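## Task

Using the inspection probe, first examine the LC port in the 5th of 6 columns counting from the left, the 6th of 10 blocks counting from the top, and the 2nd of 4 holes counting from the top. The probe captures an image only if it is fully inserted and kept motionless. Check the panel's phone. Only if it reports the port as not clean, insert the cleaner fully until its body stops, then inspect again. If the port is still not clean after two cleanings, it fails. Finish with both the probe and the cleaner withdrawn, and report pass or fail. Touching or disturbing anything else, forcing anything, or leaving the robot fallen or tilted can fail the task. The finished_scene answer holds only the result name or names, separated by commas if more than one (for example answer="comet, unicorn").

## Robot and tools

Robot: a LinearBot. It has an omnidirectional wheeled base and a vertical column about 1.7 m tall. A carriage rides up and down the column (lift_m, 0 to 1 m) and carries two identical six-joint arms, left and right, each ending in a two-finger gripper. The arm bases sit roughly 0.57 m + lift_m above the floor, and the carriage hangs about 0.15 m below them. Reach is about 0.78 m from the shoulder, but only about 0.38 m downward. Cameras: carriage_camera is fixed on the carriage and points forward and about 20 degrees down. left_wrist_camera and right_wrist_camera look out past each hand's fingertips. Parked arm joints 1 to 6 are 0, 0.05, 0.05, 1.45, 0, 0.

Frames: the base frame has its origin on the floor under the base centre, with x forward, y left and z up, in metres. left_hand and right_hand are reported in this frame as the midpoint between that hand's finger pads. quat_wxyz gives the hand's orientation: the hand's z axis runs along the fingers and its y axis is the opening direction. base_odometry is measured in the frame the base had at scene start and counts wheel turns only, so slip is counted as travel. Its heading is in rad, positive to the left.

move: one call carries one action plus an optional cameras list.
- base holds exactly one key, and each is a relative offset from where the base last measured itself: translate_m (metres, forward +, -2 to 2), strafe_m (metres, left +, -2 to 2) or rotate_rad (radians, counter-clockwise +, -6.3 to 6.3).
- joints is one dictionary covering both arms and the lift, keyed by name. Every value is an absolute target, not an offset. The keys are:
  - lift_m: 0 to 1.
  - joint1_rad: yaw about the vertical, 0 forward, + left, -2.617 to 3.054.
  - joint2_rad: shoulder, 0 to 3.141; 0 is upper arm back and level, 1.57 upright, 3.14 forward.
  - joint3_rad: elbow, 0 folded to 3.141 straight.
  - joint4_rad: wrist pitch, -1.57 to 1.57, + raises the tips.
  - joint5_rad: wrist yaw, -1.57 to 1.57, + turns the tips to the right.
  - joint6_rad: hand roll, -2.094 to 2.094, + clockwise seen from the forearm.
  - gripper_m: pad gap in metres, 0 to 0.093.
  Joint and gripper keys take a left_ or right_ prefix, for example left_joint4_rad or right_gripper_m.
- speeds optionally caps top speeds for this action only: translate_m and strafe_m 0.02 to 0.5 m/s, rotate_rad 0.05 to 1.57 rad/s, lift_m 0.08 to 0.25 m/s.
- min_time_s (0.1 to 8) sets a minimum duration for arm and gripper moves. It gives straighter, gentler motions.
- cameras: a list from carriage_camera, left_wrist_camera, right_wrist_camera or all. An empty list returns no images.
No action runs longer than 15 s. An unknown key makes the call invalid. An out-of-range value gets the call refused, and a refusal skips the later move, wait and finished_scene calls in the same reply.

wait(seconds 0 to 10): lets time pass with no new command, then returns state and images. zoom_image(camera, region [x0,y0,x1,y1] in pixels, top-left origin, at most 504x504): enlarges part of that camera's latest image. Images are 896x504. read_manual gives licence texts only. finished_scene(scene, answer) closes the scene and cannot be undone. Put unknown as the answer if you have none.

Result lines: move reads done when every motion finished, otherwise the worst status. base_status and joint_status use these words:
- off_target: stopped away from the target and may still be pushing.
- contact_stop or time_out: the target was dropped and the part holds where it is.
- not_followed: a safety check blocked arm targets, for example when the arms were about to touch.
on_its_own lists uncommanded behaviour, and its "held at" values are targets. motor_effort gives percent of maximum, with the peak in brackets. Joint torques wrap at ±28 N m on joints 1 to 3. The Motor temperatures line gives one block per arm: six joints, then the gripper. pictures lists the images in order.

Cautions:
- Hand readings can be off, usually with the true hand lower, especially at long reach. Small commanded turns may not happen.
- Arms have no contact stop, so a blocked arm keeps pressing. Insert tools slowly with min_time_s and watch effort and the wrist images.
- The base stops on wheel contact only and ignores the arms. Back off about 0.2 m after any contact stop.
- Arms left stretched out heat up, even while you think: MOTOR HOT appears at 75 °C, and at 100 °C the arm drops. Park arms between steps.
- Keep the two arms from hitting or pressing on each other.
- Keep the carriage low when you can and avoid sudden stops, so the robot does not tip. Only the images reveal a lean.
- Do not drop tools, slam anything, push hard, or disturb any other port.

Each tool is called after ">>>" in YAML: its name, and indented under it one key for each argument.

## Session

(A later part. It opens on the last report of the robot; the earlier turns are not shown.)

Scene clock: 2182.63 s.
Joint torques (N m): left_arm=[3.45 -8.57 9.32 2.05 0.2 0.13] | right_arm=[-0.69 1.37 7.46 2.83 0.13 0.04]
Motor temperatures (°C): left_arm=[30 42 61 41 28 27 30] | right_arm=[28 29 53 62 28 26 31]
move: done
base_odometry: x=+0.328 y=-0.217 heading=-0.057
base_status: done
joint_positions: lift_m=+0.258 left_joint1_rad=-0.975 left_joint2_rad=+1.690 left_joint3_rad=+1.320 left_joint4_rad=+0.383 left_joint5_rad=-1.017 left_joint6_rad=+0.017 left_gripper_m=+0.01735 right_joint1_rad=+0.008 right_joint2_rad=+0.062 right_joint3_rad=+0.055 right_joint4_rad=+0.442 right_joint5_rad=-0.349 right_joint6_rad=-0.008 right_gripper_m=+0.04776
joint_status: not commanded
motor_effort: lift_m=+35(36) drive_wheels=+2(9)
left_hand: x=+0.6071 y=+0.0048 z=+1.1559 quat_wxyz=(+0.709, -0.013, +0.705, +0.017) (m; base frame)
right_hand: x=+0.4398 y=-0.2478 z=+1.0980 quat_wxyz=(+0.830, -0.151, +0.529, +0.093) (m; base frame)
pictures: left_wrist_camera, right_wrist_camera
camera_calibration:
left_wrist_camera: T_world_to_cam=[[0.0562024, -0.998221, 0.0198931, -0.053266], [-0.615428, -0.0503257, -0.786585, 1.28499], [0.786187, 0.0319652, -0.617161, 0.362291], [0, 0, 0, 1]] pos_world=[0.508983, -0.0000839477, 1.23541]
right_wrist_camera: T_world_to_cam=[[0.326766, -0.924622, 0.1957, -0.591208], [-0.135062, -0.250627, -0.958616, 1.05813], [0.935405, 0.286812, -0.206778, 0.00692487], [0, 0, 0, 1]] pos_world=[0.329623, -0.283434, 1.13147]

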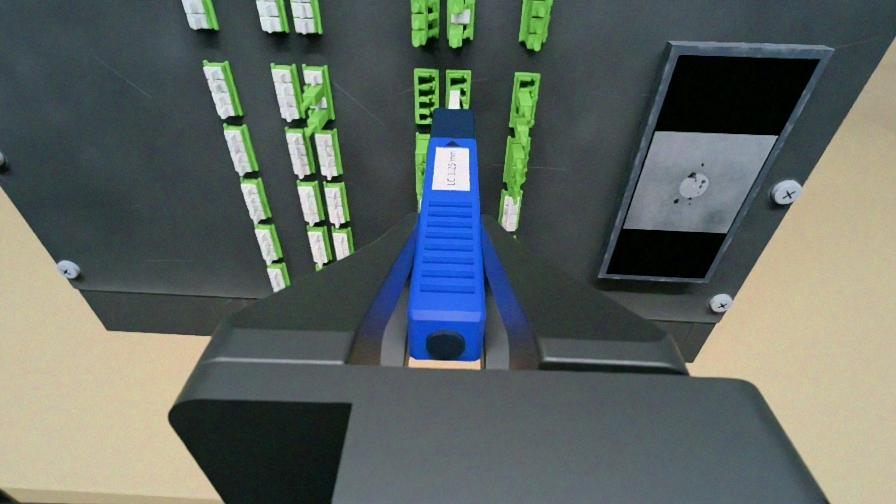

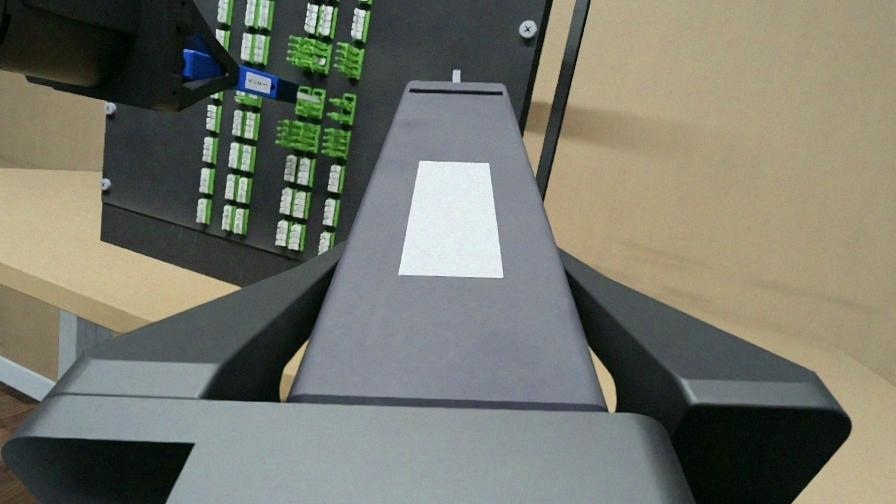

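>>> move:

Scene clock: 2207.27 s.
Joint torques (N m): left_arm=[3.43 -8.55 9.32 2.04 0.17 0.12] | right_arm=[-0.64 1.37 7.39 2.83 0.13 0.05]
Motor temperatures (°C): left_arm=[30 42 61 41 28 27 30] | right_arm=[28 29 53 62 28 26 31]
base_odometry: x=+0.328 y=-0.217 heading=-0.057
base_status: done
joint_positions: lift_m=+0.258 left_joint1_rad=-0.975 left_joint2_rad=+1.690 left_joint3_rad=+1.320 left_joint4_rad=+0.383 left_joint5_rad=-1.017 left_joint6_rad=+0.017 left_gripper_m=+0.01735 right_joint1_rad=+0.008 right_joint2_rad=+0.062 right_joint3_rad=+0.055 right_joint4_rad=+0.442 right_joint5_rad=-0.349 right_joint6_rad=-0.008 right_gripper_m=+0.04776
joint_status: not commanded
motor_effort: lift_m=+36(36) drive_wheels=+2(9)
left_hand: x=+0.6071 y=+0.0048 z=+1.1559 quat_wxyz=(+0.709, -0.013, +0.705, +0.017) (m; base frame)
right_hand: x=+0.4398 y=-0.2478 z=+1.0981 quat_wxyz=(+0.830, -0.151, +0.529, +0.093) (m; base frame)
pictures: carriage_camera, left_wrist_camera, right_wrist_camera
camera_calibration:
carriage_camera: T_world_to_cam=[[0.0437792, -0.998787, 0.0225464, -0.032297], [-0.363853, -0.0369585, -0.930723, 1.20061], [0.930427, 0.0325427, -0.365029, 0.314333], [0, 0, 0, 1]] pos_world=[0.145796, 0.00188573, 1.23291]
left_wrist_camera: T_world_to_cam=[[0.0562024, -0.998221, 0.0198931, -0.053266], [-0.615428, -0.0503257, -0.786585, 1.28499], [0.786187, 0.0319652, -0.617161, 0.362291], [0, 0, 0, 1]] pos_world=[0.508983, -0.0000839477, 1.23541]
right_wrist_camera: T_world_to_cam=[[0.326679, -0.924622, 0.195847, -0.591332], [-0.134649, -0.250632, -0.958673, 1.05814], [0.935495, 0.286807, -0.206376, 0.00655458], [0, 0, 0, 1]] pos_world=[0.329521, -0.283434, 1.13157]

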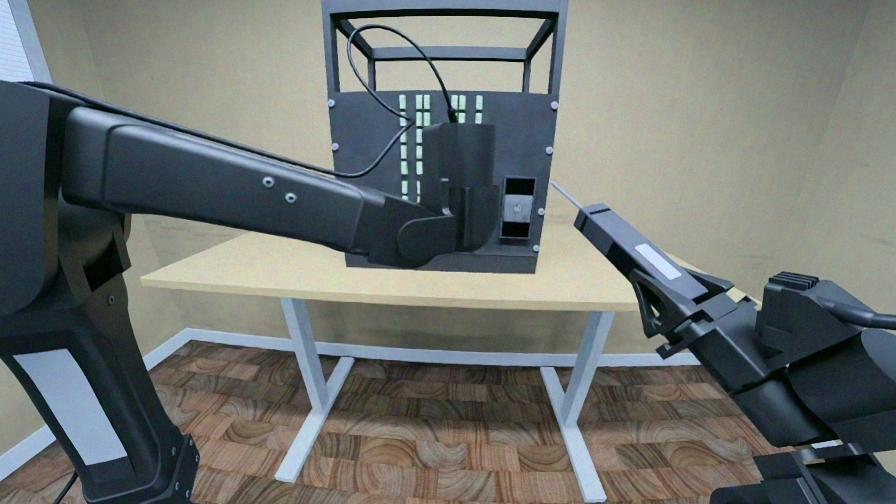

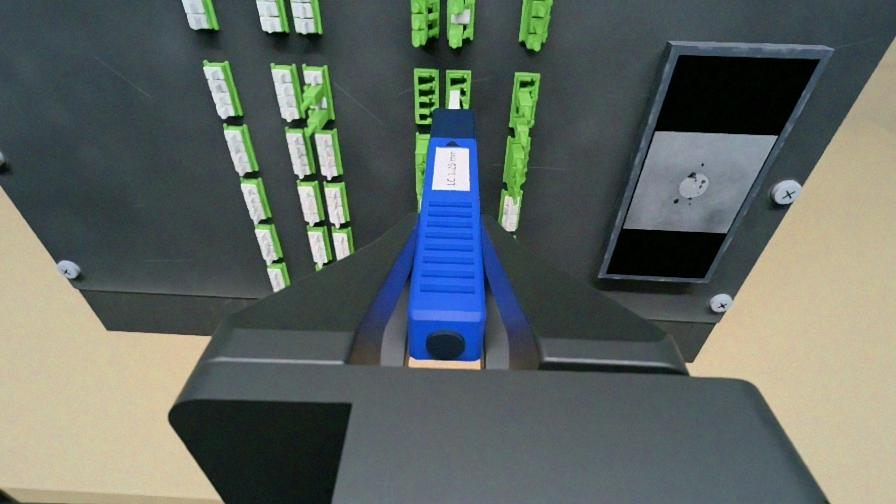

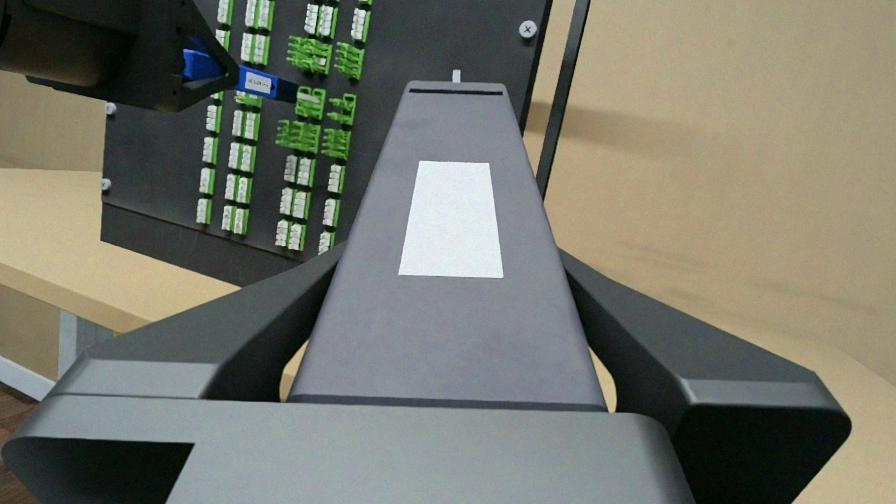

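>>> move:
  base: {"translate_m": 0.0025}
  speeds: {"translate_m": 0.02}
  cameras: ["left_wrist_camera", "right_wrist_camera"]

>>> zoom_image:
  camera: "left_wrist_camera"
  region: [395, 60, 515, 160]

>>> zoom_image:
  camera: "right_wrist_camera"
  region: [160, 40, 380, 160]

Scene clock: 2225.20 s.
Joint torques (N m): left_arm=[4.14 -8.55 9.31 2.05 0.3 0.13] | right_arm=[-0.65 1.36 7.42 2.77 0.13 0.05]
Motor temperatures (°C): left_arm=[30 42 61 41 28 27 30] | right_arm=[28 29 53 62 28 26 31]
move: done
base_odometry: x=+0.331 y=-0.217 heading=-0.057
base_status: done
joint_positions: lift_m=+0.258 left_joint1_rad=-0.982 left_joint2_rad=+1.690 left_joint3_rad=+1.320 left_joint4_rad=+0.383 left_joint5_rad=-1.028 left_joint6_rad=+0.017 left_gripper_m=+0.01735 right_joint1_rad=+0.008 right_joint2_rad=+0.062 right_joint3_rad=+0.055 right_joint4_rad=+0.442 right_joint5_rad=-0.349 right_joint6_rad=-0.008 right_gripper_m=+0.04776
joint_status: not commanded
motor_effort: lift_m=+34(38) drive_wheels=+3(10)
left_hand: x=+0.6050 y=+0.0041 z=+1.1558 quat_wxyz=(+0.709, -0.014, +0.705, +0.019) (m; base frame)
right_hand: x=+0.4398 y=-0.2478 z=+1.0981 quat_wxyz=(+0.830, -0.151, +0.529, +0.093) (m; base frame)
pictures: left_wrist_camera, right_wrist_camera
camera_calibration:
left_wrist_camera: T_world_to_cam=[[0.0604028, -0.997986, 0.0193662, -0.0558192], [-0.61563, -0.0525188, -0.786283, 1.28322], [0.785717, 0.0355713, -0.617563, 0.364734], [0, 0, 0, 1]] pos_world=[0.506786, -0.00128743, 1.23531]
right_wrist_camera: T_world_to_cam=[[0.326679, -0.924622, 0.195847, -0.591332], [-0.134649, -0.250632, -0.958673, 1.05814], [0.935495, 0.286807, -0.206376, 0.00655458], [0, 0, 0, 1]] pos_world=[0.329521, -0.283434, 1.13157]

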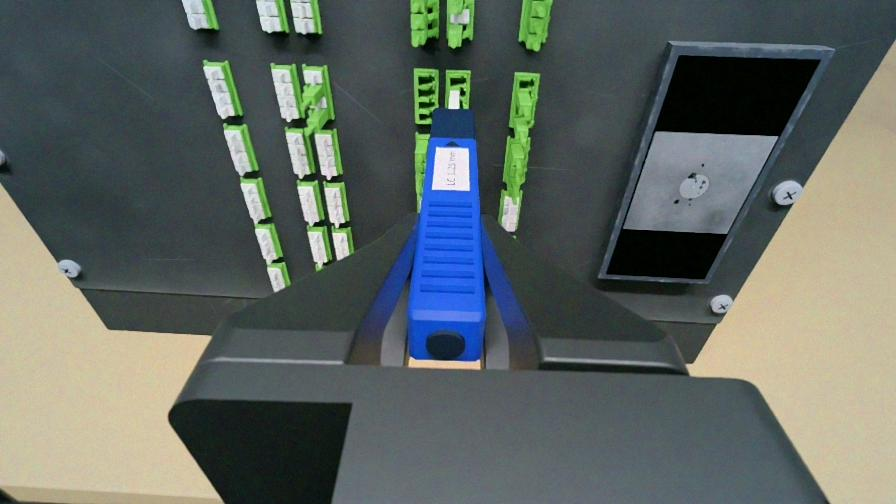

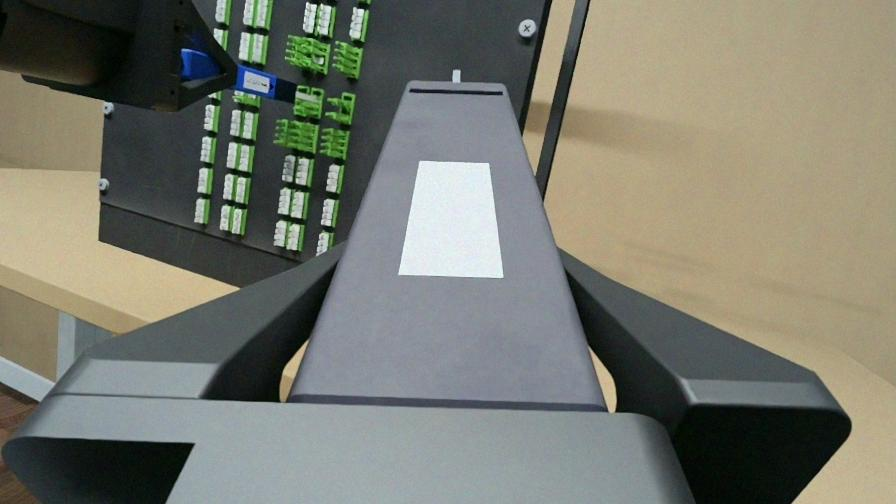

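Scaled by 4.200 from the camera's 896x504 image, which has a finer 1280x720 frame.

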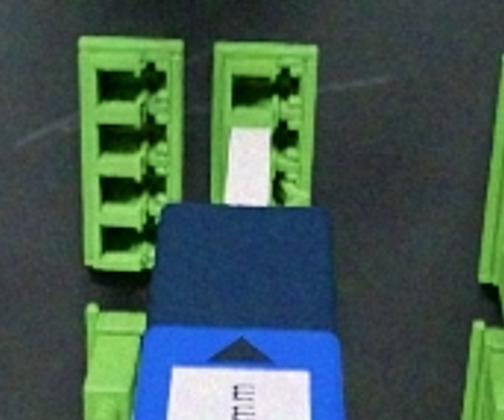

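Scaled by 2.291 from the camera's 896x504 image, which has a finer 1280x720 frame.

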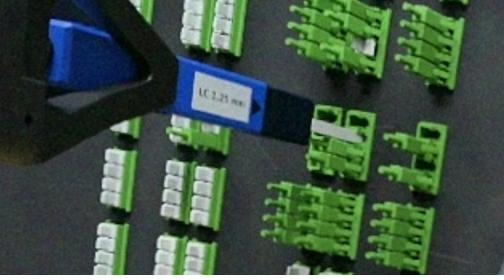

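>>> move:
  joints: {"left_joint5_rad": -1.022}
  cameras: []

>>> move:
  base: {"translate_m": 0.003}
  speeds: {"translate_m": 0.02}
  cameras: ["left_wrist_camera", "right_wrist_camera"]

>>> zoom_image:
  camera: "left_wrist_camera"
  region: [395, 60, 515, 160]

>>> zoom_image:
  camera: "right_wrist_camera"
  region: [230, 60, 340, 130]

Scene clock: 2260.53 s.
Joint torques (N m): left_arm=[4.07 -8.54 9.31 2.04 0.13 0.12] | right_arm=[-0.65 1.39 7.41 2.82 0.13 0.04]
Motor temperatures (°C): left_arm=[30 42 61 41 28 27 30] | right_arm=[28 29 53 62 28 26 31]
move: done
base_odometry: x=+0.331 y=-0.217 heading=-0.057
base_status: not commanded
joint_positions: lift_m=+0.258 left_joint1_rad=-0.982 left_joint2_rad=+1.690 left_joint3_rad=+1.320 left_joint4_rad=+0.383 left_joint5_rad=-1.029 left_joint6_rad=+0.017 left_gripper_m=+0.01735 right_joint1_rad=+0.008 right_joint2_rad=+0.062 right_joint3_rad=+0.055 right_joint4_rad=+0.442 right_joint5_rad=-0.349 right_joint6_rad=-0.008 right_gripper_m=+0.04776
joint_status: all done
motor_effort: lift_m=+33(36) drive_wheels=+3(3)
left_hand: x=+0.6049 y=+0.0042 z=+1.1558 quat_wxyz=(+0.709, -0.014, +0.705, +0.019) (m; base frame)
right_hand: x=+0.4398 y=-0.2478 z=+1.0981 quat_wxyz=(+0.830, -0.151, +0.529, +0.093) (m; base frame)
pictures: none
No camera images: "cameras" was empty.

Scene clock: 2261.13 s.
Joint torques (N m): left_arm=[4.83 -8.58 9.31 2.05 0.29 0.13] | right_arm=[-0.66 1.36 7.35 2.82 0.14 0.05]
Motor temperatures (°C): left_arm=[30 42 61 41 28 27 30] | right_arm=[28 29 53 62 28 26 31]
move: done
base_odometry: x=+0.333 y=-0.217 heading=-0.057
base_status: done
joint_positions: lift_m=+0.258 left_joint1_rad=-0.990 left_joint2_rad=+1.690 left_joint3_rad=+1.320 left_joint4_rad=+0.383 left_joint5_rad=-1.043 left_joint6_rad=+0.017 left_gripper_m=+0.01735 right_joint1_rad=+0.008 right_joint2_rad=+0.062 right_joint3_rad=+0.055 right_joint4_rad=+0.442 right_joint5_rad=-0.349 right_joint6_rad=-0.008 right_gripper_m=+0.04776
joint_status: not commanded
motor_effort: lift_m=+35(35) drive_wheels=+3(10)
left_hand: x=+0.6024 y=+0.0036 z=+1.1557 quat_wxyz=(+0.709, -0.016, +0.705, +0.021) (m; base frame)
right_hand: x=+0.4398 y=-0.2478 z=+1.0981 quat_wxyz=(+0.830, -0.151, +0.529, +0.093) (m; base frame)
pictures: left_wrist_camera, right_wrist_camera
camera_calibration:
left_wrist_camera: T_world_to_cam=[[0.0668138, -0.997577, 0.0194103, -0.0601549], [-0.615391, -0.0565138, -0.786193, 1.28138], [0.785385, 0.0405836, -0.617676, 0.36706], [0, 0, 0, 1]] pos_world=[0.504287, -0.0024899, 1.23531]
right_wrist_camera: T_world_to_cam=[[0.326679, -0.924622, 0.195847, -0.591332], [-0.134649, -0.250632, -0.958673, 1.05814], [0.935495, 0.286807, -0.206376, 0.00655458], [0, 0, 0, 1]] pos_world=[0.329521, -0.283434, 1.13157]

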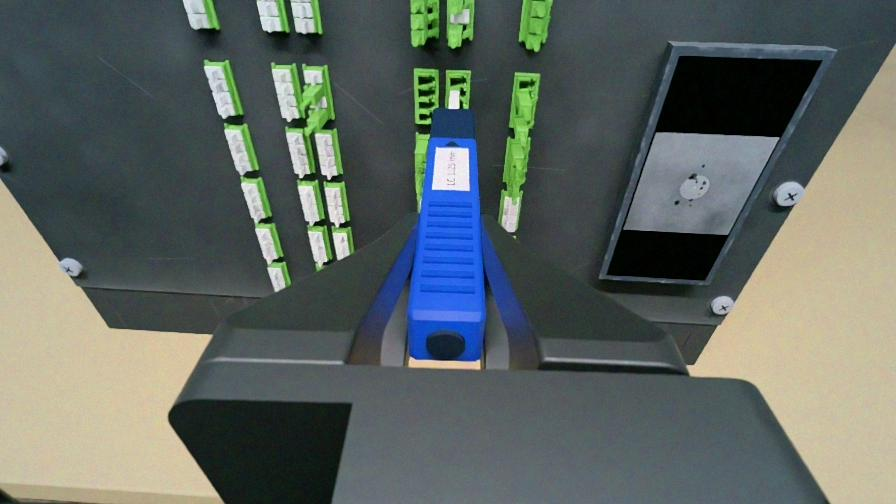

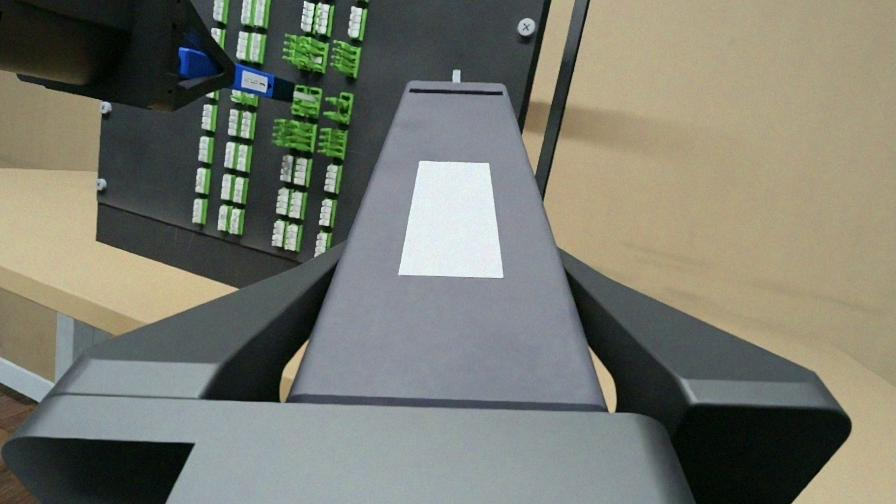

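Scaled by 4.200 from the camera's 896x504 image, which has a finer 1280x720 frame.

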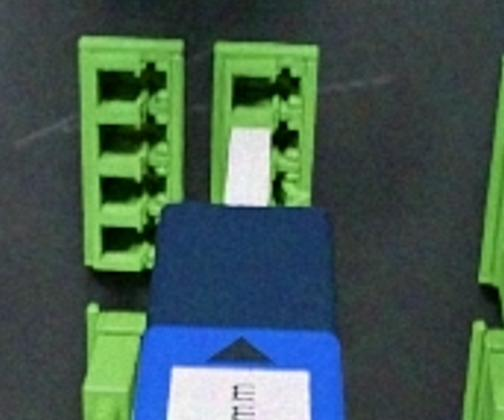

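Scaled by 4.582 from the camera's 896x504 image, which has a finer 1280x720 frame.

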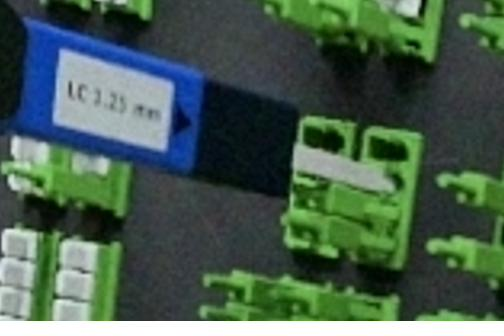

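>>> move:
  joints: {"left_joint5_rad": -1.036}
  cameras: []

>>> move:
  base: {"translate_m": 0.003}
  speeds: {"translate_m": 0.02}
  cameras: ["left_wrist_camera", "right_wrist_camera"]

>>> zoom_image:
  camera: "left_wrist_camera"
  region: [435, 80, 475, 120]

Scene clock: 2297.63 s.
Joint torques (N m): left_arm=[4.81 -8.58 9.28 2.04 0.13 0.14] | right_arm=[-0.64 1.39 7.38 2.82 0.13 0.04]
Motor temperatures (°C): left_arm=[31 43 61 41 28 27 30] | right_arm=[28 29 53 62 28 26 31]
move: done
base_odometry: x=+0.333 y=-0.217 heading=-0.057
base_status: not commanded
joint_positions: lift_m=+0.258 left_joint1_rad=-0.990 left_joint2_rad=+1.690 left_joint3_rad=+1.320 left_joint4_rad=+0.383 left_joint5_rad=-1.044 left_joint6_rad=+0.017 left_gripper_m=+0.01735 right_joint1_rad=+0.008 right_joint2_rad=+0.062 right_joint3_rad=+0.055 right_joint4_rad=+0.442 right_joint5_rad=-0.349 right_joint6_rad=-0.008 right_gripper_m=+0.04776
joint_status: all done
motor_effort: lift_m=+36(36) drive_wheels=+3(3)
left_hand: x=+0.6024 y=+0.0037 z=+1.1557 quat_wxyz=(+0.709, -0.017, +0.705, +0.021) (m; base frame)
right_hand: x=+0.4398 y=-0.2478 z=+1.0981 quat_wxyz=(+0.830, -0.151, +0.529, +0.093) (m; base frame)
pictures: none
No camera images: "cameras" was empty.

Scene clock: 2298.23 s.
Joint torques (N m): left_arm=[5.55 -8.46 9.31 2.03 0.29 0.13] | right_arm=[-0.66 1.4 7.38 2.8 0.13 0.05]
Motor temperatures (°C): left_arm=[31 43 61 41 28 27 30] | right_arm=[28 29 53 62 28 26 31]
move: done
base_odometry: x=+0.336 y=-0.218 heading=-0.058
base_status: done
joint_positions: lift_m=+0.258 left_joint1_rad=-0.998 left_joint2_rad=+1.689 left_joint3_rad=+1.320 left_joint4_rad=+0.382 left_joint5_rad=-1.057 left_joint6_rad=+0.017 left_gripper_m=+0.01735 right_joint1_rad=+0.008 right_joint2_rad=+0.062 right_joint3_rad=+0.055 right_joint4_rad=+0.442 right_joint5_rad=-0.349 right_joint6_rad=-0.008 right_gripper_m=+0.04776
joint_status: not commanded
motor_effort: lift_m=+33(39) drive_wheels=+4(11)
left_hand: x=+0.5997 y=+0.0031 z=+1.1559 quat_wxyz=(+0.709, -0.019, +0.705, +0.023) (m; base frame)
right_hand: x=+0.4398 y=-0.2478 z=+1.0981 quat_wxyz=(+0.830, -0.151, +0.529, +0.093) (m; base frame)
pictures: left_wrist_camera, right_wrist_camera
camera_calibration:
left_wrist_camera: T_world_to_cam=[[0.0729279, -0.997145, 0.0195599, -0.0642354], [-0.615195, -0.0604125, -0.786057, 1.2796], [0.784995, 0.0452923, -0.617844, 0.369685], [0, 0, 0, 1]] pos_world=[0.501689, -0.00349185, 1.23551]
right_wrist_camera: T_world_to_cam=[[0.326679, -0.924622, 0.195847, -0.591332], [-0.134649, -0.250632, -0.958673, 1.05814], [0.935495, 0.286807, -0.206376, 0.00655458], [0, 0, 0, 1]] pos_world=[0.329521, -0.283434, 1.13157]

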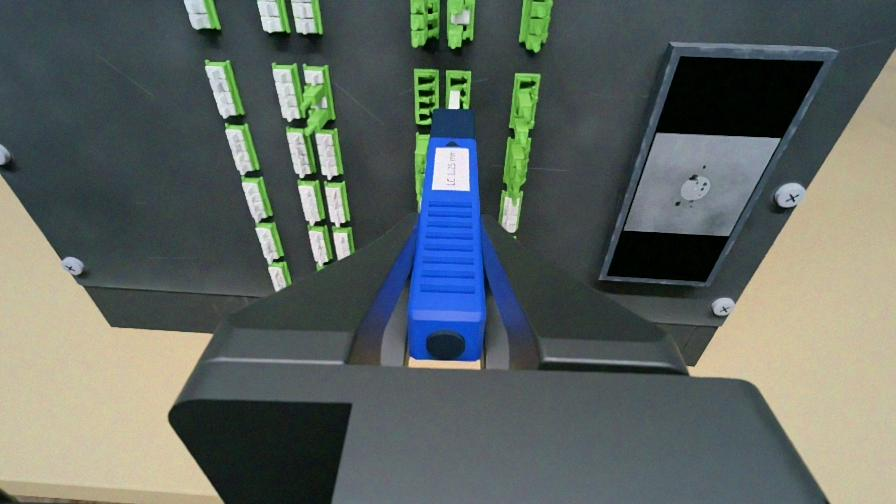

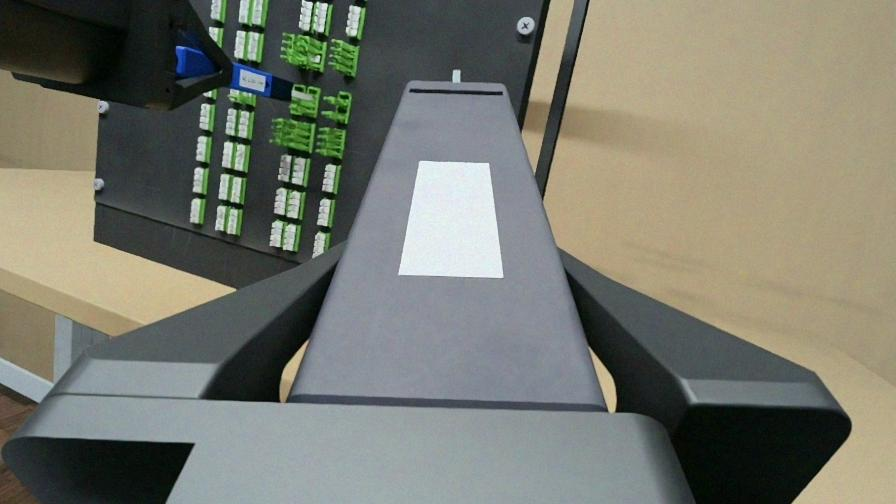

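Scaled by 12.600 from the camera's 896x504 image, which has a finer 1280x720 frame.

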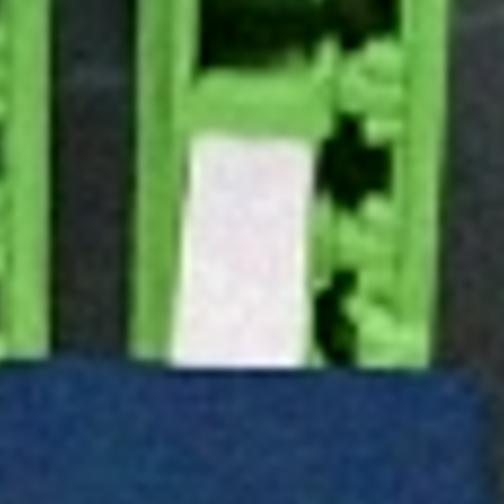

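>>> move:
  joints: {"left_joint1_rad": -0.994, "left_joint5_rad": -1.055}
  min_time_s: 1
  cameras: []

>>> move:
  base: {"translate_m": -0.005}
  speeds: {"translate_m": 0.02}
  cameras: ["left_wrist_camera", "right_wrist_camera"]

Scene clock: 2308.90 s.
Joint torques (N m): left_arm=[0.88 -8.51 9.29 2.04 0.16 0.14] | right_arm=[-0.68 1.36 7.41 2.81 0.13 0.04]
Motor temperatures (°C): left_arm=[31 42 62 41 28 27 30] | right_arm=[28 29 53 62 28 26 31]
move: done
base_odometry: x=+0.336 y=-0.218 heading=-0.058
base_status: not commanded
joint_positions: lift_m=+0.258 left_joint1_rad=-1.003 left_joint2_rad=+1.689 left_joint3_rad=+1.320 left_joint4_rad=+0.382 left_joint5_rad=-1.064 left_joint6_rad=+0.017 left_gripper_m=+0.01735 right_joint1_rad=+0.008 right_joint2_rad=+0.062 right_joint3_rad=+0.055 right_joint4_rad=+0.442 right_joint5_rad=-0.349 right_joint6_rad=-0.008 right_gripper_m=+0.04776
joint_status: all done
motor_effort: lift_m=+32(36) drive_wheels=+4(4)
left_hand: x=+0.5980 y=+0.0022 z=+1.1559 quat_wxyz=(+0.709, -0.019, +0.705, +0.024) (m; base frame)
right_hand: x=+0.4398 y=-0.2478 z=+1.0981 quat_wxyz=(+0.830, -0.151, +0.529, +0.093) (m; base frame)
pictures: none
No camera images: "cameras" was empty.

Scene clock: 2309.63 s.
Joint torques (N m): left_arm=[0.9 -8.51 9.26 2.01 0.17 0.13] | right_arm=[-0.68 1.36 7.42 2.8 0.14 0.05]
Motor temperatures (°C): left_arm=[31 42 62 41 28 27 30] | right_arm=[28 29 53 62 28 26 31]
move: done
base_odometry: x=+0.331 y=-0.217 heading=-0.058
base_status: done
joint_positions: lift_m=+0.258 left_joint1_rad=-1.005 left_joint2_rad=+1.689 left_joint3_rad=+1.320 left_joint4_rad=+0.382 left_joint5_rad=-1.065 left_joint6_rad=+0.017 left_gripper_m=+0.01735 right_joint1_rad=+0.008 right_joint2_rad=+0.062 right_joint3_rad=+0.055 right_joint4_rad=+0.442 right_joint5_rad=-0.349 right_joint6_rad=-0.008 right_gripper_m=+0.04776
joint_status: not commanded
motor_effort: lift_m=+33(37) drive_wheels=+1(7)
left_hand: x=+0.5975 y=+0.0018 z=+1.1559 quat_wxyz=(+0.709, -0.019, +0.705, +0.024) (m; base frame)
right_hand: x=+0.4398 y=-0.2478 z=+1.0981 quat_wxyz=(+0.830, -0.151, +0.529, +0.093) (m; base frame)
pictures: left_wrist_camera, right_wrist_camera
camera_calibration:
left_wrist_camera: T_world_to_cam=[[0.0737063, -0.997088, 0.0195707, -0.0657734], [-0.615175, -0.0609029, -0.786034, 1.27813], [0.784937, 0.0458962, -0.617873, 0.371537], [0, 0, 0, 1]] pos_world=[0.499489, -0.00479212, 1.23551]
right_wrist_camera: T_world_to_cam=[[0.326607, -0.92462, 0.195972, -0.591449], [-0.134332, -0.250648, -0.958713, 1.05808], [0.935566, 0.286797, -0.206069, 0.00618309], [0, 0, 0, 1]] pos_world=[0.32952, -0.283434, 1.13158]

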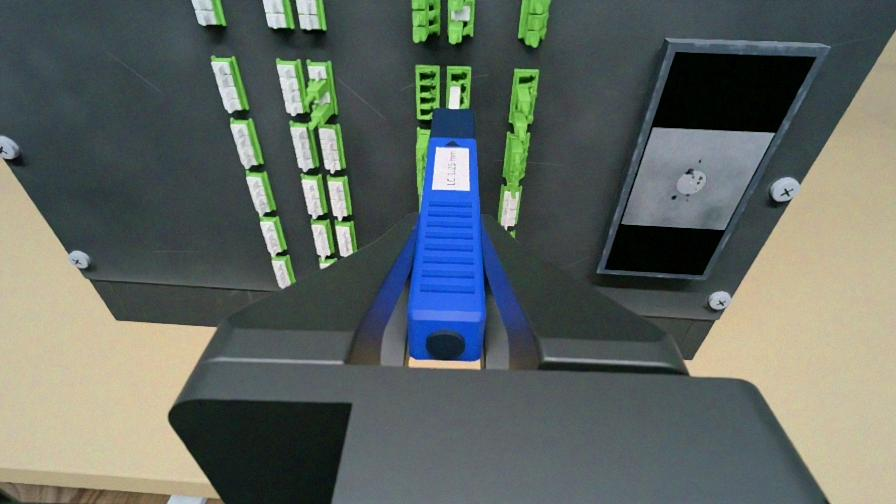

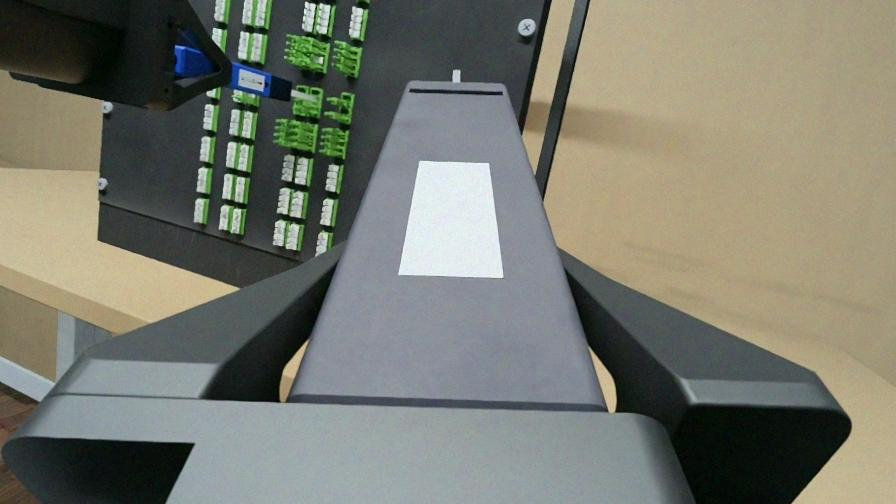

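>>> move:
  base: {"translate_m": -0.006}
  speeds: {"translate_m": 0.02}
  cameras: ["left_wrist_camera", "right_wrist_camera"]

>>> zoom_image:
  camera: "left_wrist_camera"
  region: [425, 60, 485, 120]

Scene clock: 2320.03 s.
Joint torques (N m): left_arm=[0.47 -8.5 9.29 2.06 0.02 0.13] | right_arm=[-0.65 1.37 7.36 2.79 0.13 0.05]
Motor temperatures (°C): left_arm=[30 42 62 41 28 27 30] | right_arm=[28 29 53 62 28 26 31]
move: done
base_odometry: x=+0.325 y=-0.217 heading=-0.057
base_status: done
joint_positions: lift_m=+0.258 left_joint1_rad=-0.999 left_joint2_rad=+1.689 left_joint3_rad=+1.320 left_joint4_rad=+0.382 left_joint5_rad=-1.052 left_joint6_rad=+0.017 left_gripper_m=+0.01735 right_joint1_rad=+0.008 right_joint2_rad=+0.062 right_joint3_rad=+0.055 right_joint4_rad=+0.442 right_joint5_rad=-0.349 right_joint6_rad=-0.008 right_gripper_m=+0.04776
joint_status: not commanded
motor_effort: lift_m=+35(37) drive_wheels=+1(7)
left_hand: x=+0.5994 y=+0.0018 z=+1.1559 quat_wxyz=(+0.709, -0.016, +0.705, +0.021) (m; base frame)
right_hand: x=+0.4398 y=-0.2478 z=+1.0981 quat_wxyz=(+0.830, -0.151, +0.529, +0.093) (m; base frame)
pictures: left_wrist_camera, right_wrist_camera
camera_calibration:
left_wrist_camera: T_world_to_cam=[[0.0668733, -0.997571, 0.0194836, -0.061781], [-0.615446, -0.0566113, -0.786143, 1.27962], [0.785337, 0.0405808, -0.617737, 0.369629], [0, 0, 0, 1]] pos_world=[0.501388, -0.00418965, 1.23551]
right_wrist_camera: T_world_to_cam=[[0.326607, -0.92462, 0.195972, -0.591449], [-0.134332, -0.250648, -0.958713, 1.05808], [0.935566, 0.286797, -0.206069, 0.00618309], [0, 0, 0, 1]] pos_world=[0.32952, -0.283434, 1.13158]

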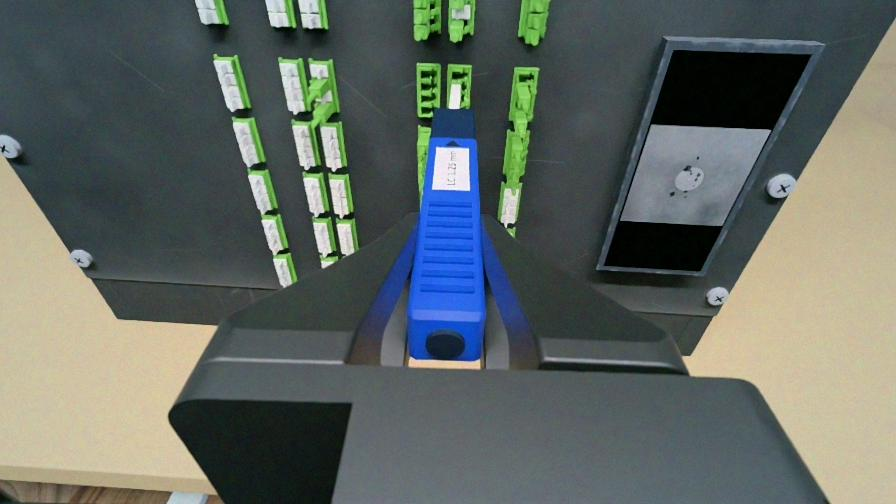

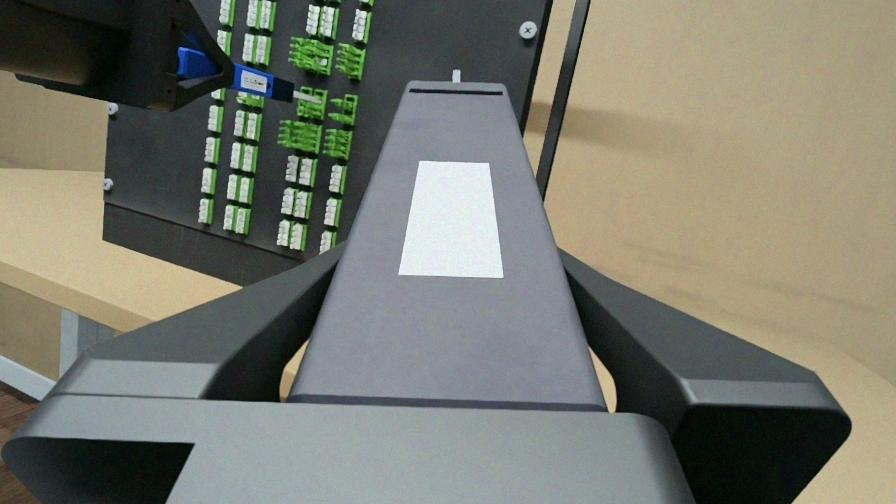

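Scaled by 8.400 from the camera's 896x504 image, which has a finer 1280x720 frame.

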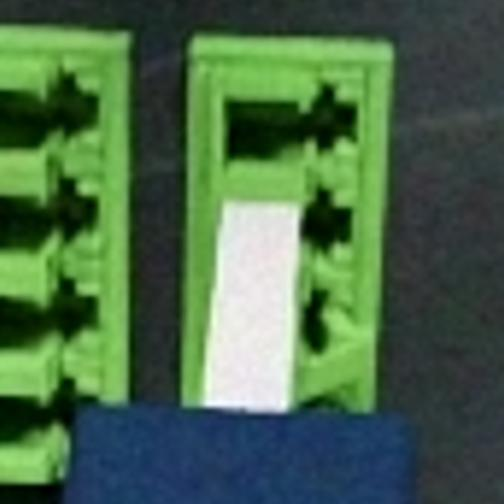

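>>> move:
  base: {"translate_m": -0.016}
  speeds: {"translate_m": 0.03}
  cameras: ["left_wrist_camera"]

>>> zoom_image:
  camera: "left_wrist_camera"
  region: [425, 60, 485, 120]

Scene clock: 2328.67 s.
Joint torques (N m): left_arm=[0.2 -8.5 9.37 2.04 -0.05 0.13] | right_arm=[-0.65 1.4 7.43 2.81 0.13 0.04]
Motor temperatures (°C): left_arm=[30 42 62 41 28 27 30] | right_arm=[28 29 53 62 28 26 31]
move: done
base_odometry: x=+0.309 y=-0.216 heading=-0.057
base_status: done
joint_positions: lift_m=+0.258 left_joint1_rad=-0.994 left_joint2_rad=+1.689 left_joint3_rad=+1.320 left_joint4_rad=+0.383 left_joint5_rad=-1.045 left_joint6_rad=+0.017 left_gripper_m=+0.01735 right_joint1_rad=+0.008 right_joint2_rad=+0.062 right_joint3_rad=+0.055 right_joint4_rad=+0.442 right_joint5_rad=-0.349 right_joint6_rad=-0.008 right_gripper_m=+0.04776
joint_status: not commanded
motor_effort: lift_m=+35(37) drive_wheels=+2(10)
left_hand: x=+0.6009 y=+0.0024 z=+1.1561 quat_wxyz=(+0.709, -0.016, +0.705, +0.020) (m; base frame)
right_hand: x=+0.4398 y=-0.2478 z=+1.0981 quat_wxyz=(+0.830, -0.151, +0.529, +0.093) (m; base frame)
pictures: left_wrist_camera
camera_calibration:
left_wrist_camera: T_world_to_cam=[[0.0645154, -0.997715, 0.0200849, -0.0606334], [-0.615235, -0.0556136, -0.786379, 1.2808], [0.785699, 0.0383766, -0.617417, 0.367976], [0, 0, 0, 1]] pos_world=[0.502786, -0.00338667, 1.23561]

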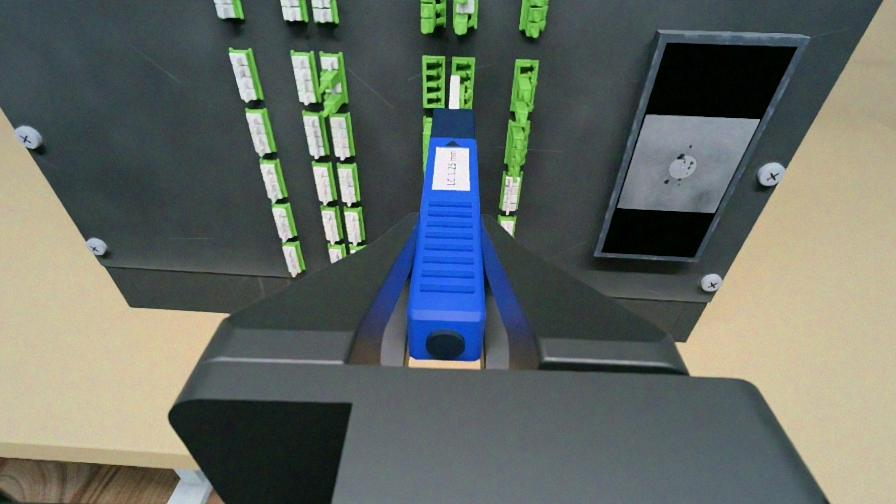

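Scaled by 8.400 from the camera's 896x504 image, which has a finer 1280x720 frame.

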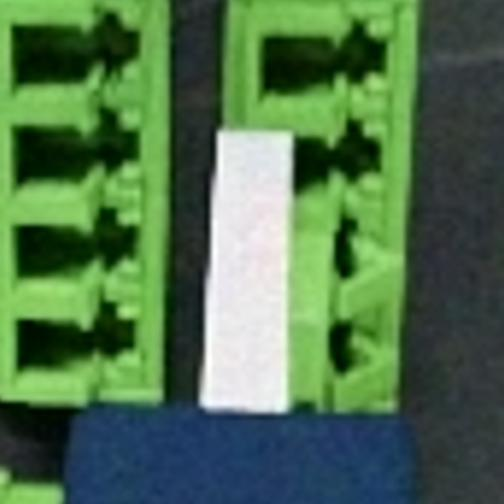

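>>> move:
  base: {"translate_m": -0.04}
  speeds: {"translate_m": 0.05}
  cameras: []

>>> move:
  base: {"translate_m": -0.198}
  speeds: {"translate_m": 0.15}

Scene clock: 2333.50 s.
Joint torques (N m): left_arm=[0.09 -8.62 9.31 2.04 -0.05 0.13] | right_arm=[-0.66 1.32 7.43 2.81 0.14 0.05]
Motor temperatures (°C): left_arm=[30 42 62 41 28 27 30] | right_arm=[28 29 53 62 28 26 31]
move: done
base_odometry: x=+0.270 y=-0.213 heading=-0.057
base_status: done
joint_positions: lift_m=+0.258 left_joint1_rad=-0.995 left_joint2_rad=+1.689 left_joint3_rad=+1.320 left_joint4_rad=+0.383 left_joint5_rad=-1.045 left_joint6_rad=+0.017 left_gripper_m=+0.01735 right_joint1_rad=+0.008 right_joint2_rad=+0.062 right_joint3_rad=+0.055 right_joint4_rad=+0.442 right_joint5_rad=-0.349 right_joint6_rad=-0.008 right_gripper_m=+0.04776
joint_status: not commanded
motor_effort: lift_m=+39(39) drive_wheels=+4(11)
left_hand: x=+0.6008 y=+0.0022 z=+1.1561 quat_wxyz=(+0.709, -0.016, +0.705, +0.020) (m; base frame)
right_hand: x=+0.4398 y=-0.2478 z=+1.0981 quat_wxyz=(+0.830, -0.151, +0.529, +0.093) (m; base frame)
pictures: none
No camera images: "cameras" was empty.

Scene clock: 2335.80 s.
Joint torques (N m): left_arm=[-0.03 -8.54 9.33 2.04 -0.03 0.12] | right_arm=[-0.65 1.37 7.36 2.82 0.13 0.04]
Motor temperatures (°C): left_arm=[30 42 62 41 28 27 30] | right_arm=[28 29 53 62 28 26 31]
move: done
base_odometry: x=+0.072 y=-0.202 heading=-0.057
base_status: done
joint_positions: lift_m=+0.258 left_joint1_rad=-0.994 left_joint2_rad=+1.689 left_joint3_rad=+1.320 left_joint4_rad=+0.383 left_joint5_rad=-1.046 left_joint6_rad=+0.017 left_gripper_m=+0.01735 right_joint1_rad=+0.008 right_joint2_rad=+0.062 right_joint3_rad=+0.055 right_joint4_rad=+0.442 right_joint5_rad=-0.349 right_joint6_rad=-0.008 right_gripper_m=+0.04776
joint_status: not commanded
motor_effort: lift_m=+34(37) drive_wheels=-1(12)
left_hand: x=+0.6009 y=+0.0026 z=+1.1561 quat_wxyz=(+0.709, -0.016, +0.705, +0.021) (m; base frame)
right_hand: x=+0.4398 y=-0.2478 z=+1.0980 quat_wxyz=(+0.830, -0.151, +0.529, +0.093) (m; base frame)
pictures: carriage_camera, left_wrist_camera, right_wrist_camera
camera_calibration:
carriage_camera: T_world_to_cam=[[0.0437792, -0.998787, 0.0225464, -0.032297], [-0.363853, -0.0369585, -0.930723, 1.20061], [0.930427, 0.0325427, -0.365029, 0.314333], [0, 0, 0, 1]] pos_world=[0.145796, 0.00188573, 1.23291]
left_wrist_camera: T_world_to_cam=[[0.0657217, -0.997634, 0.0201571, -0.0612293], [-0.615187, -0.0564153, -0.78636, 1.28075], [0.785637, 0.0392805, -0.617439, 0.368033], [0, 0, 0, 1]] pos_world=[0.502786, -0.00328691, 1.23561]
right_wrist_camera: T_world_to_cam=[[0.326766, -0.924622, 0.1957, -0.591208], [-0.135062, -0.250627, -0.958616, 1.05813], [0.935405, 0.286812, -0.206778, 0.00692487], [0, 0, 0, 1]] pos_world=[0.329623, -0.283434, 1.13147]

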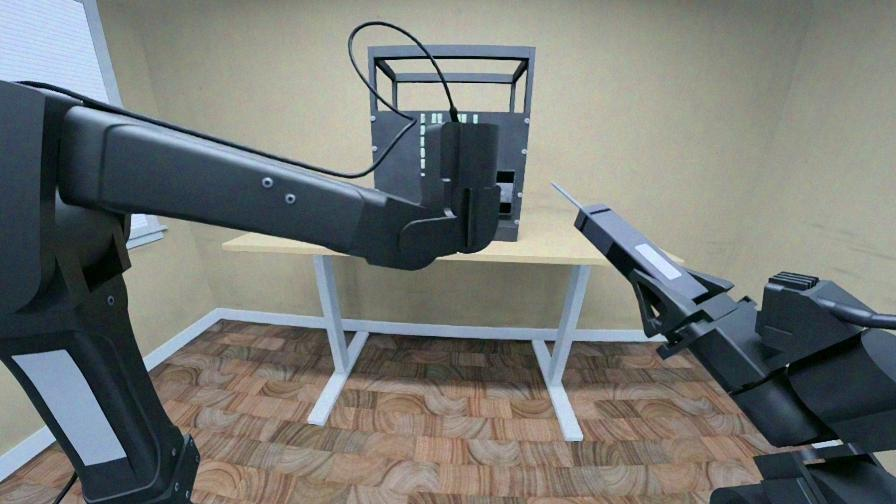

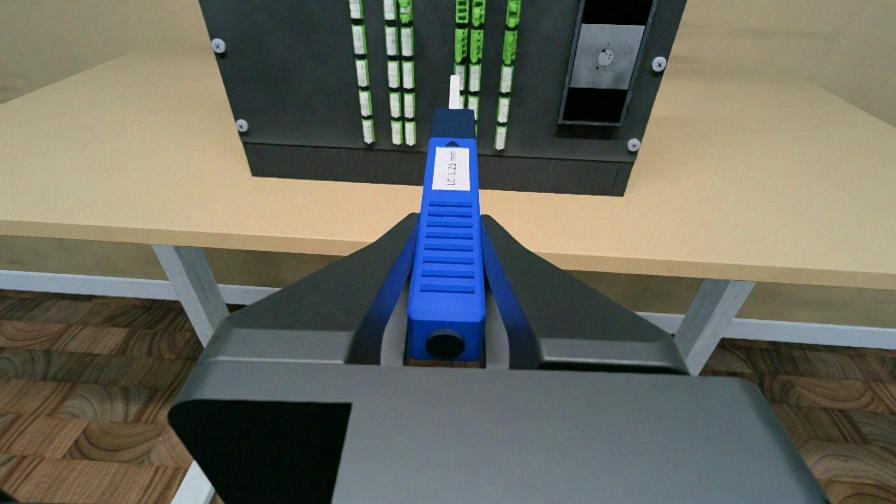

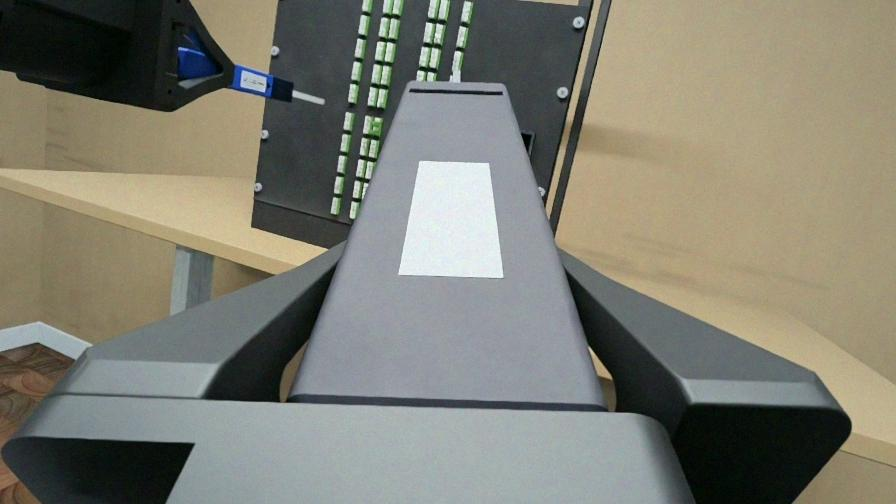

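>>> move:
  joints: {"left_joint1_rad": 0.0, "left_joint2_rad": 1.224, "left_joint3_rad": 0.85, "left_joint4_rad": 0.538, "left_joint5_rad": 0.5, "left_joint6_rad": 0.0}
  min_time_s: 4
  cameras: ["carriage_camera", "right_wrist_camera"]

Scene clock: 2351.63 s.
Joint torques (N m): left_arm=[0.58 -6.56 7.08 2.36 0.14 -0.18] | right_arm=[-0.66 1.37 7.43 2.81 0.14 0.04]
Motor temperatures (°C): left_arm=[30 42 61 41 28 27 30] | right_arm=[28 29 53 62 28 26 31]
move: done
base_odometry: x=+0.072 y=-0.202 heading=-0.057
base_status: not commanded
joint_positions: lift_m=+0.258 left_joint1_rad=-0.006 left_joint2_rad=+1.245 left_joint3_rad=+0.855 left_joint4_rad=+0.520 left_joint5_rad=+0.487 left_joint6_rad=+0.014 left_gripper_m=+0.01735 right_joint1_rad=+0.008 right_joint2_rad=+0.062 right_joint3_rad=+0.055 right_joint4_rad=+0.442 right_joint5_rad=-0.349 right_joint6_rad=-0.008 right_gripper_m=+0.04776
joint_status: all done
motor_effort: lift_m=+32(40) drive_wheels=-1(1)
left_hand: x=+0.6331 y=+0.2255 z=+1.1661 quat_wxyz=(+0.730, +0.188, +0.638, -0.156) (m; base frame)
right_hand: x=+0.4398 y=-0.2478 z=+1.0980 quat_wxyz=(+0.830, -0.151, +0.529, +0.093) (m; base frame)
pictures: carriage_camera, right_wrist_camera
camera_calibration:
carriage_camera: T_world_to_cam=[[0.0437792, -0.998787, 0.0225464, -0.032297], [-0.363853, -0.0369585, -0.930723, 1.20061], [0.930427, 0.0325427, -0.365029, 0.314333], [0, 0, 0, 1]] pos_world=[0.145796, 0.00188573, 1.23291]
right_wrist_camera: T_world_to_cam=[[0.326766, -0.924622, 0.1957, -0.591208], [-0.135062, -0.250627, -0.958616, 1.05813], [0.935405, 0.286812, -0.206778, 0.00692487], [0, 0, 0, 1]] pos_world=[0.329623, -0.283434, 1.13147]

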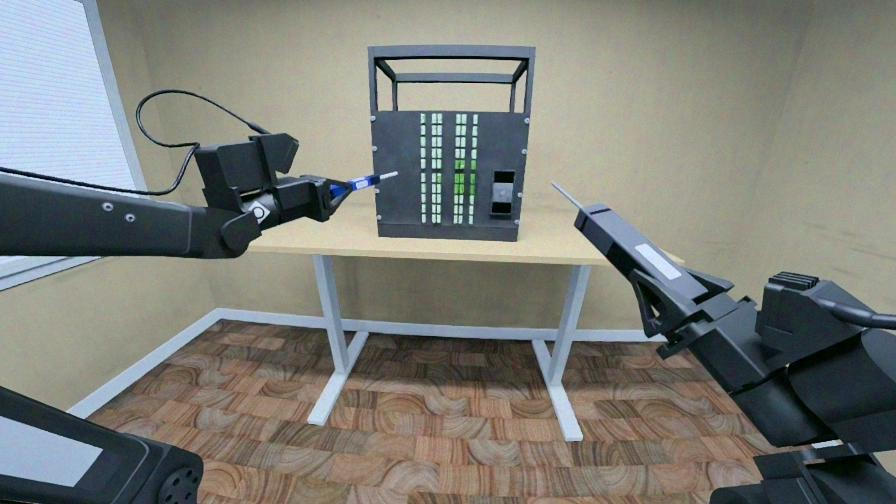

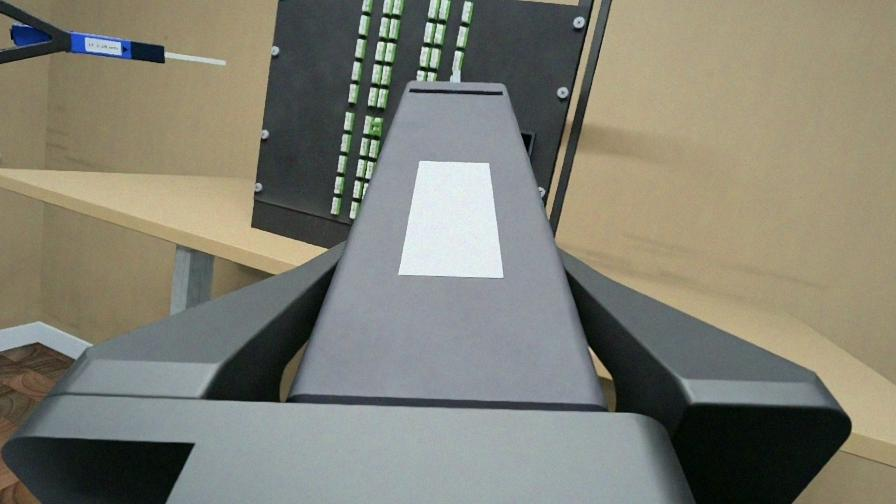

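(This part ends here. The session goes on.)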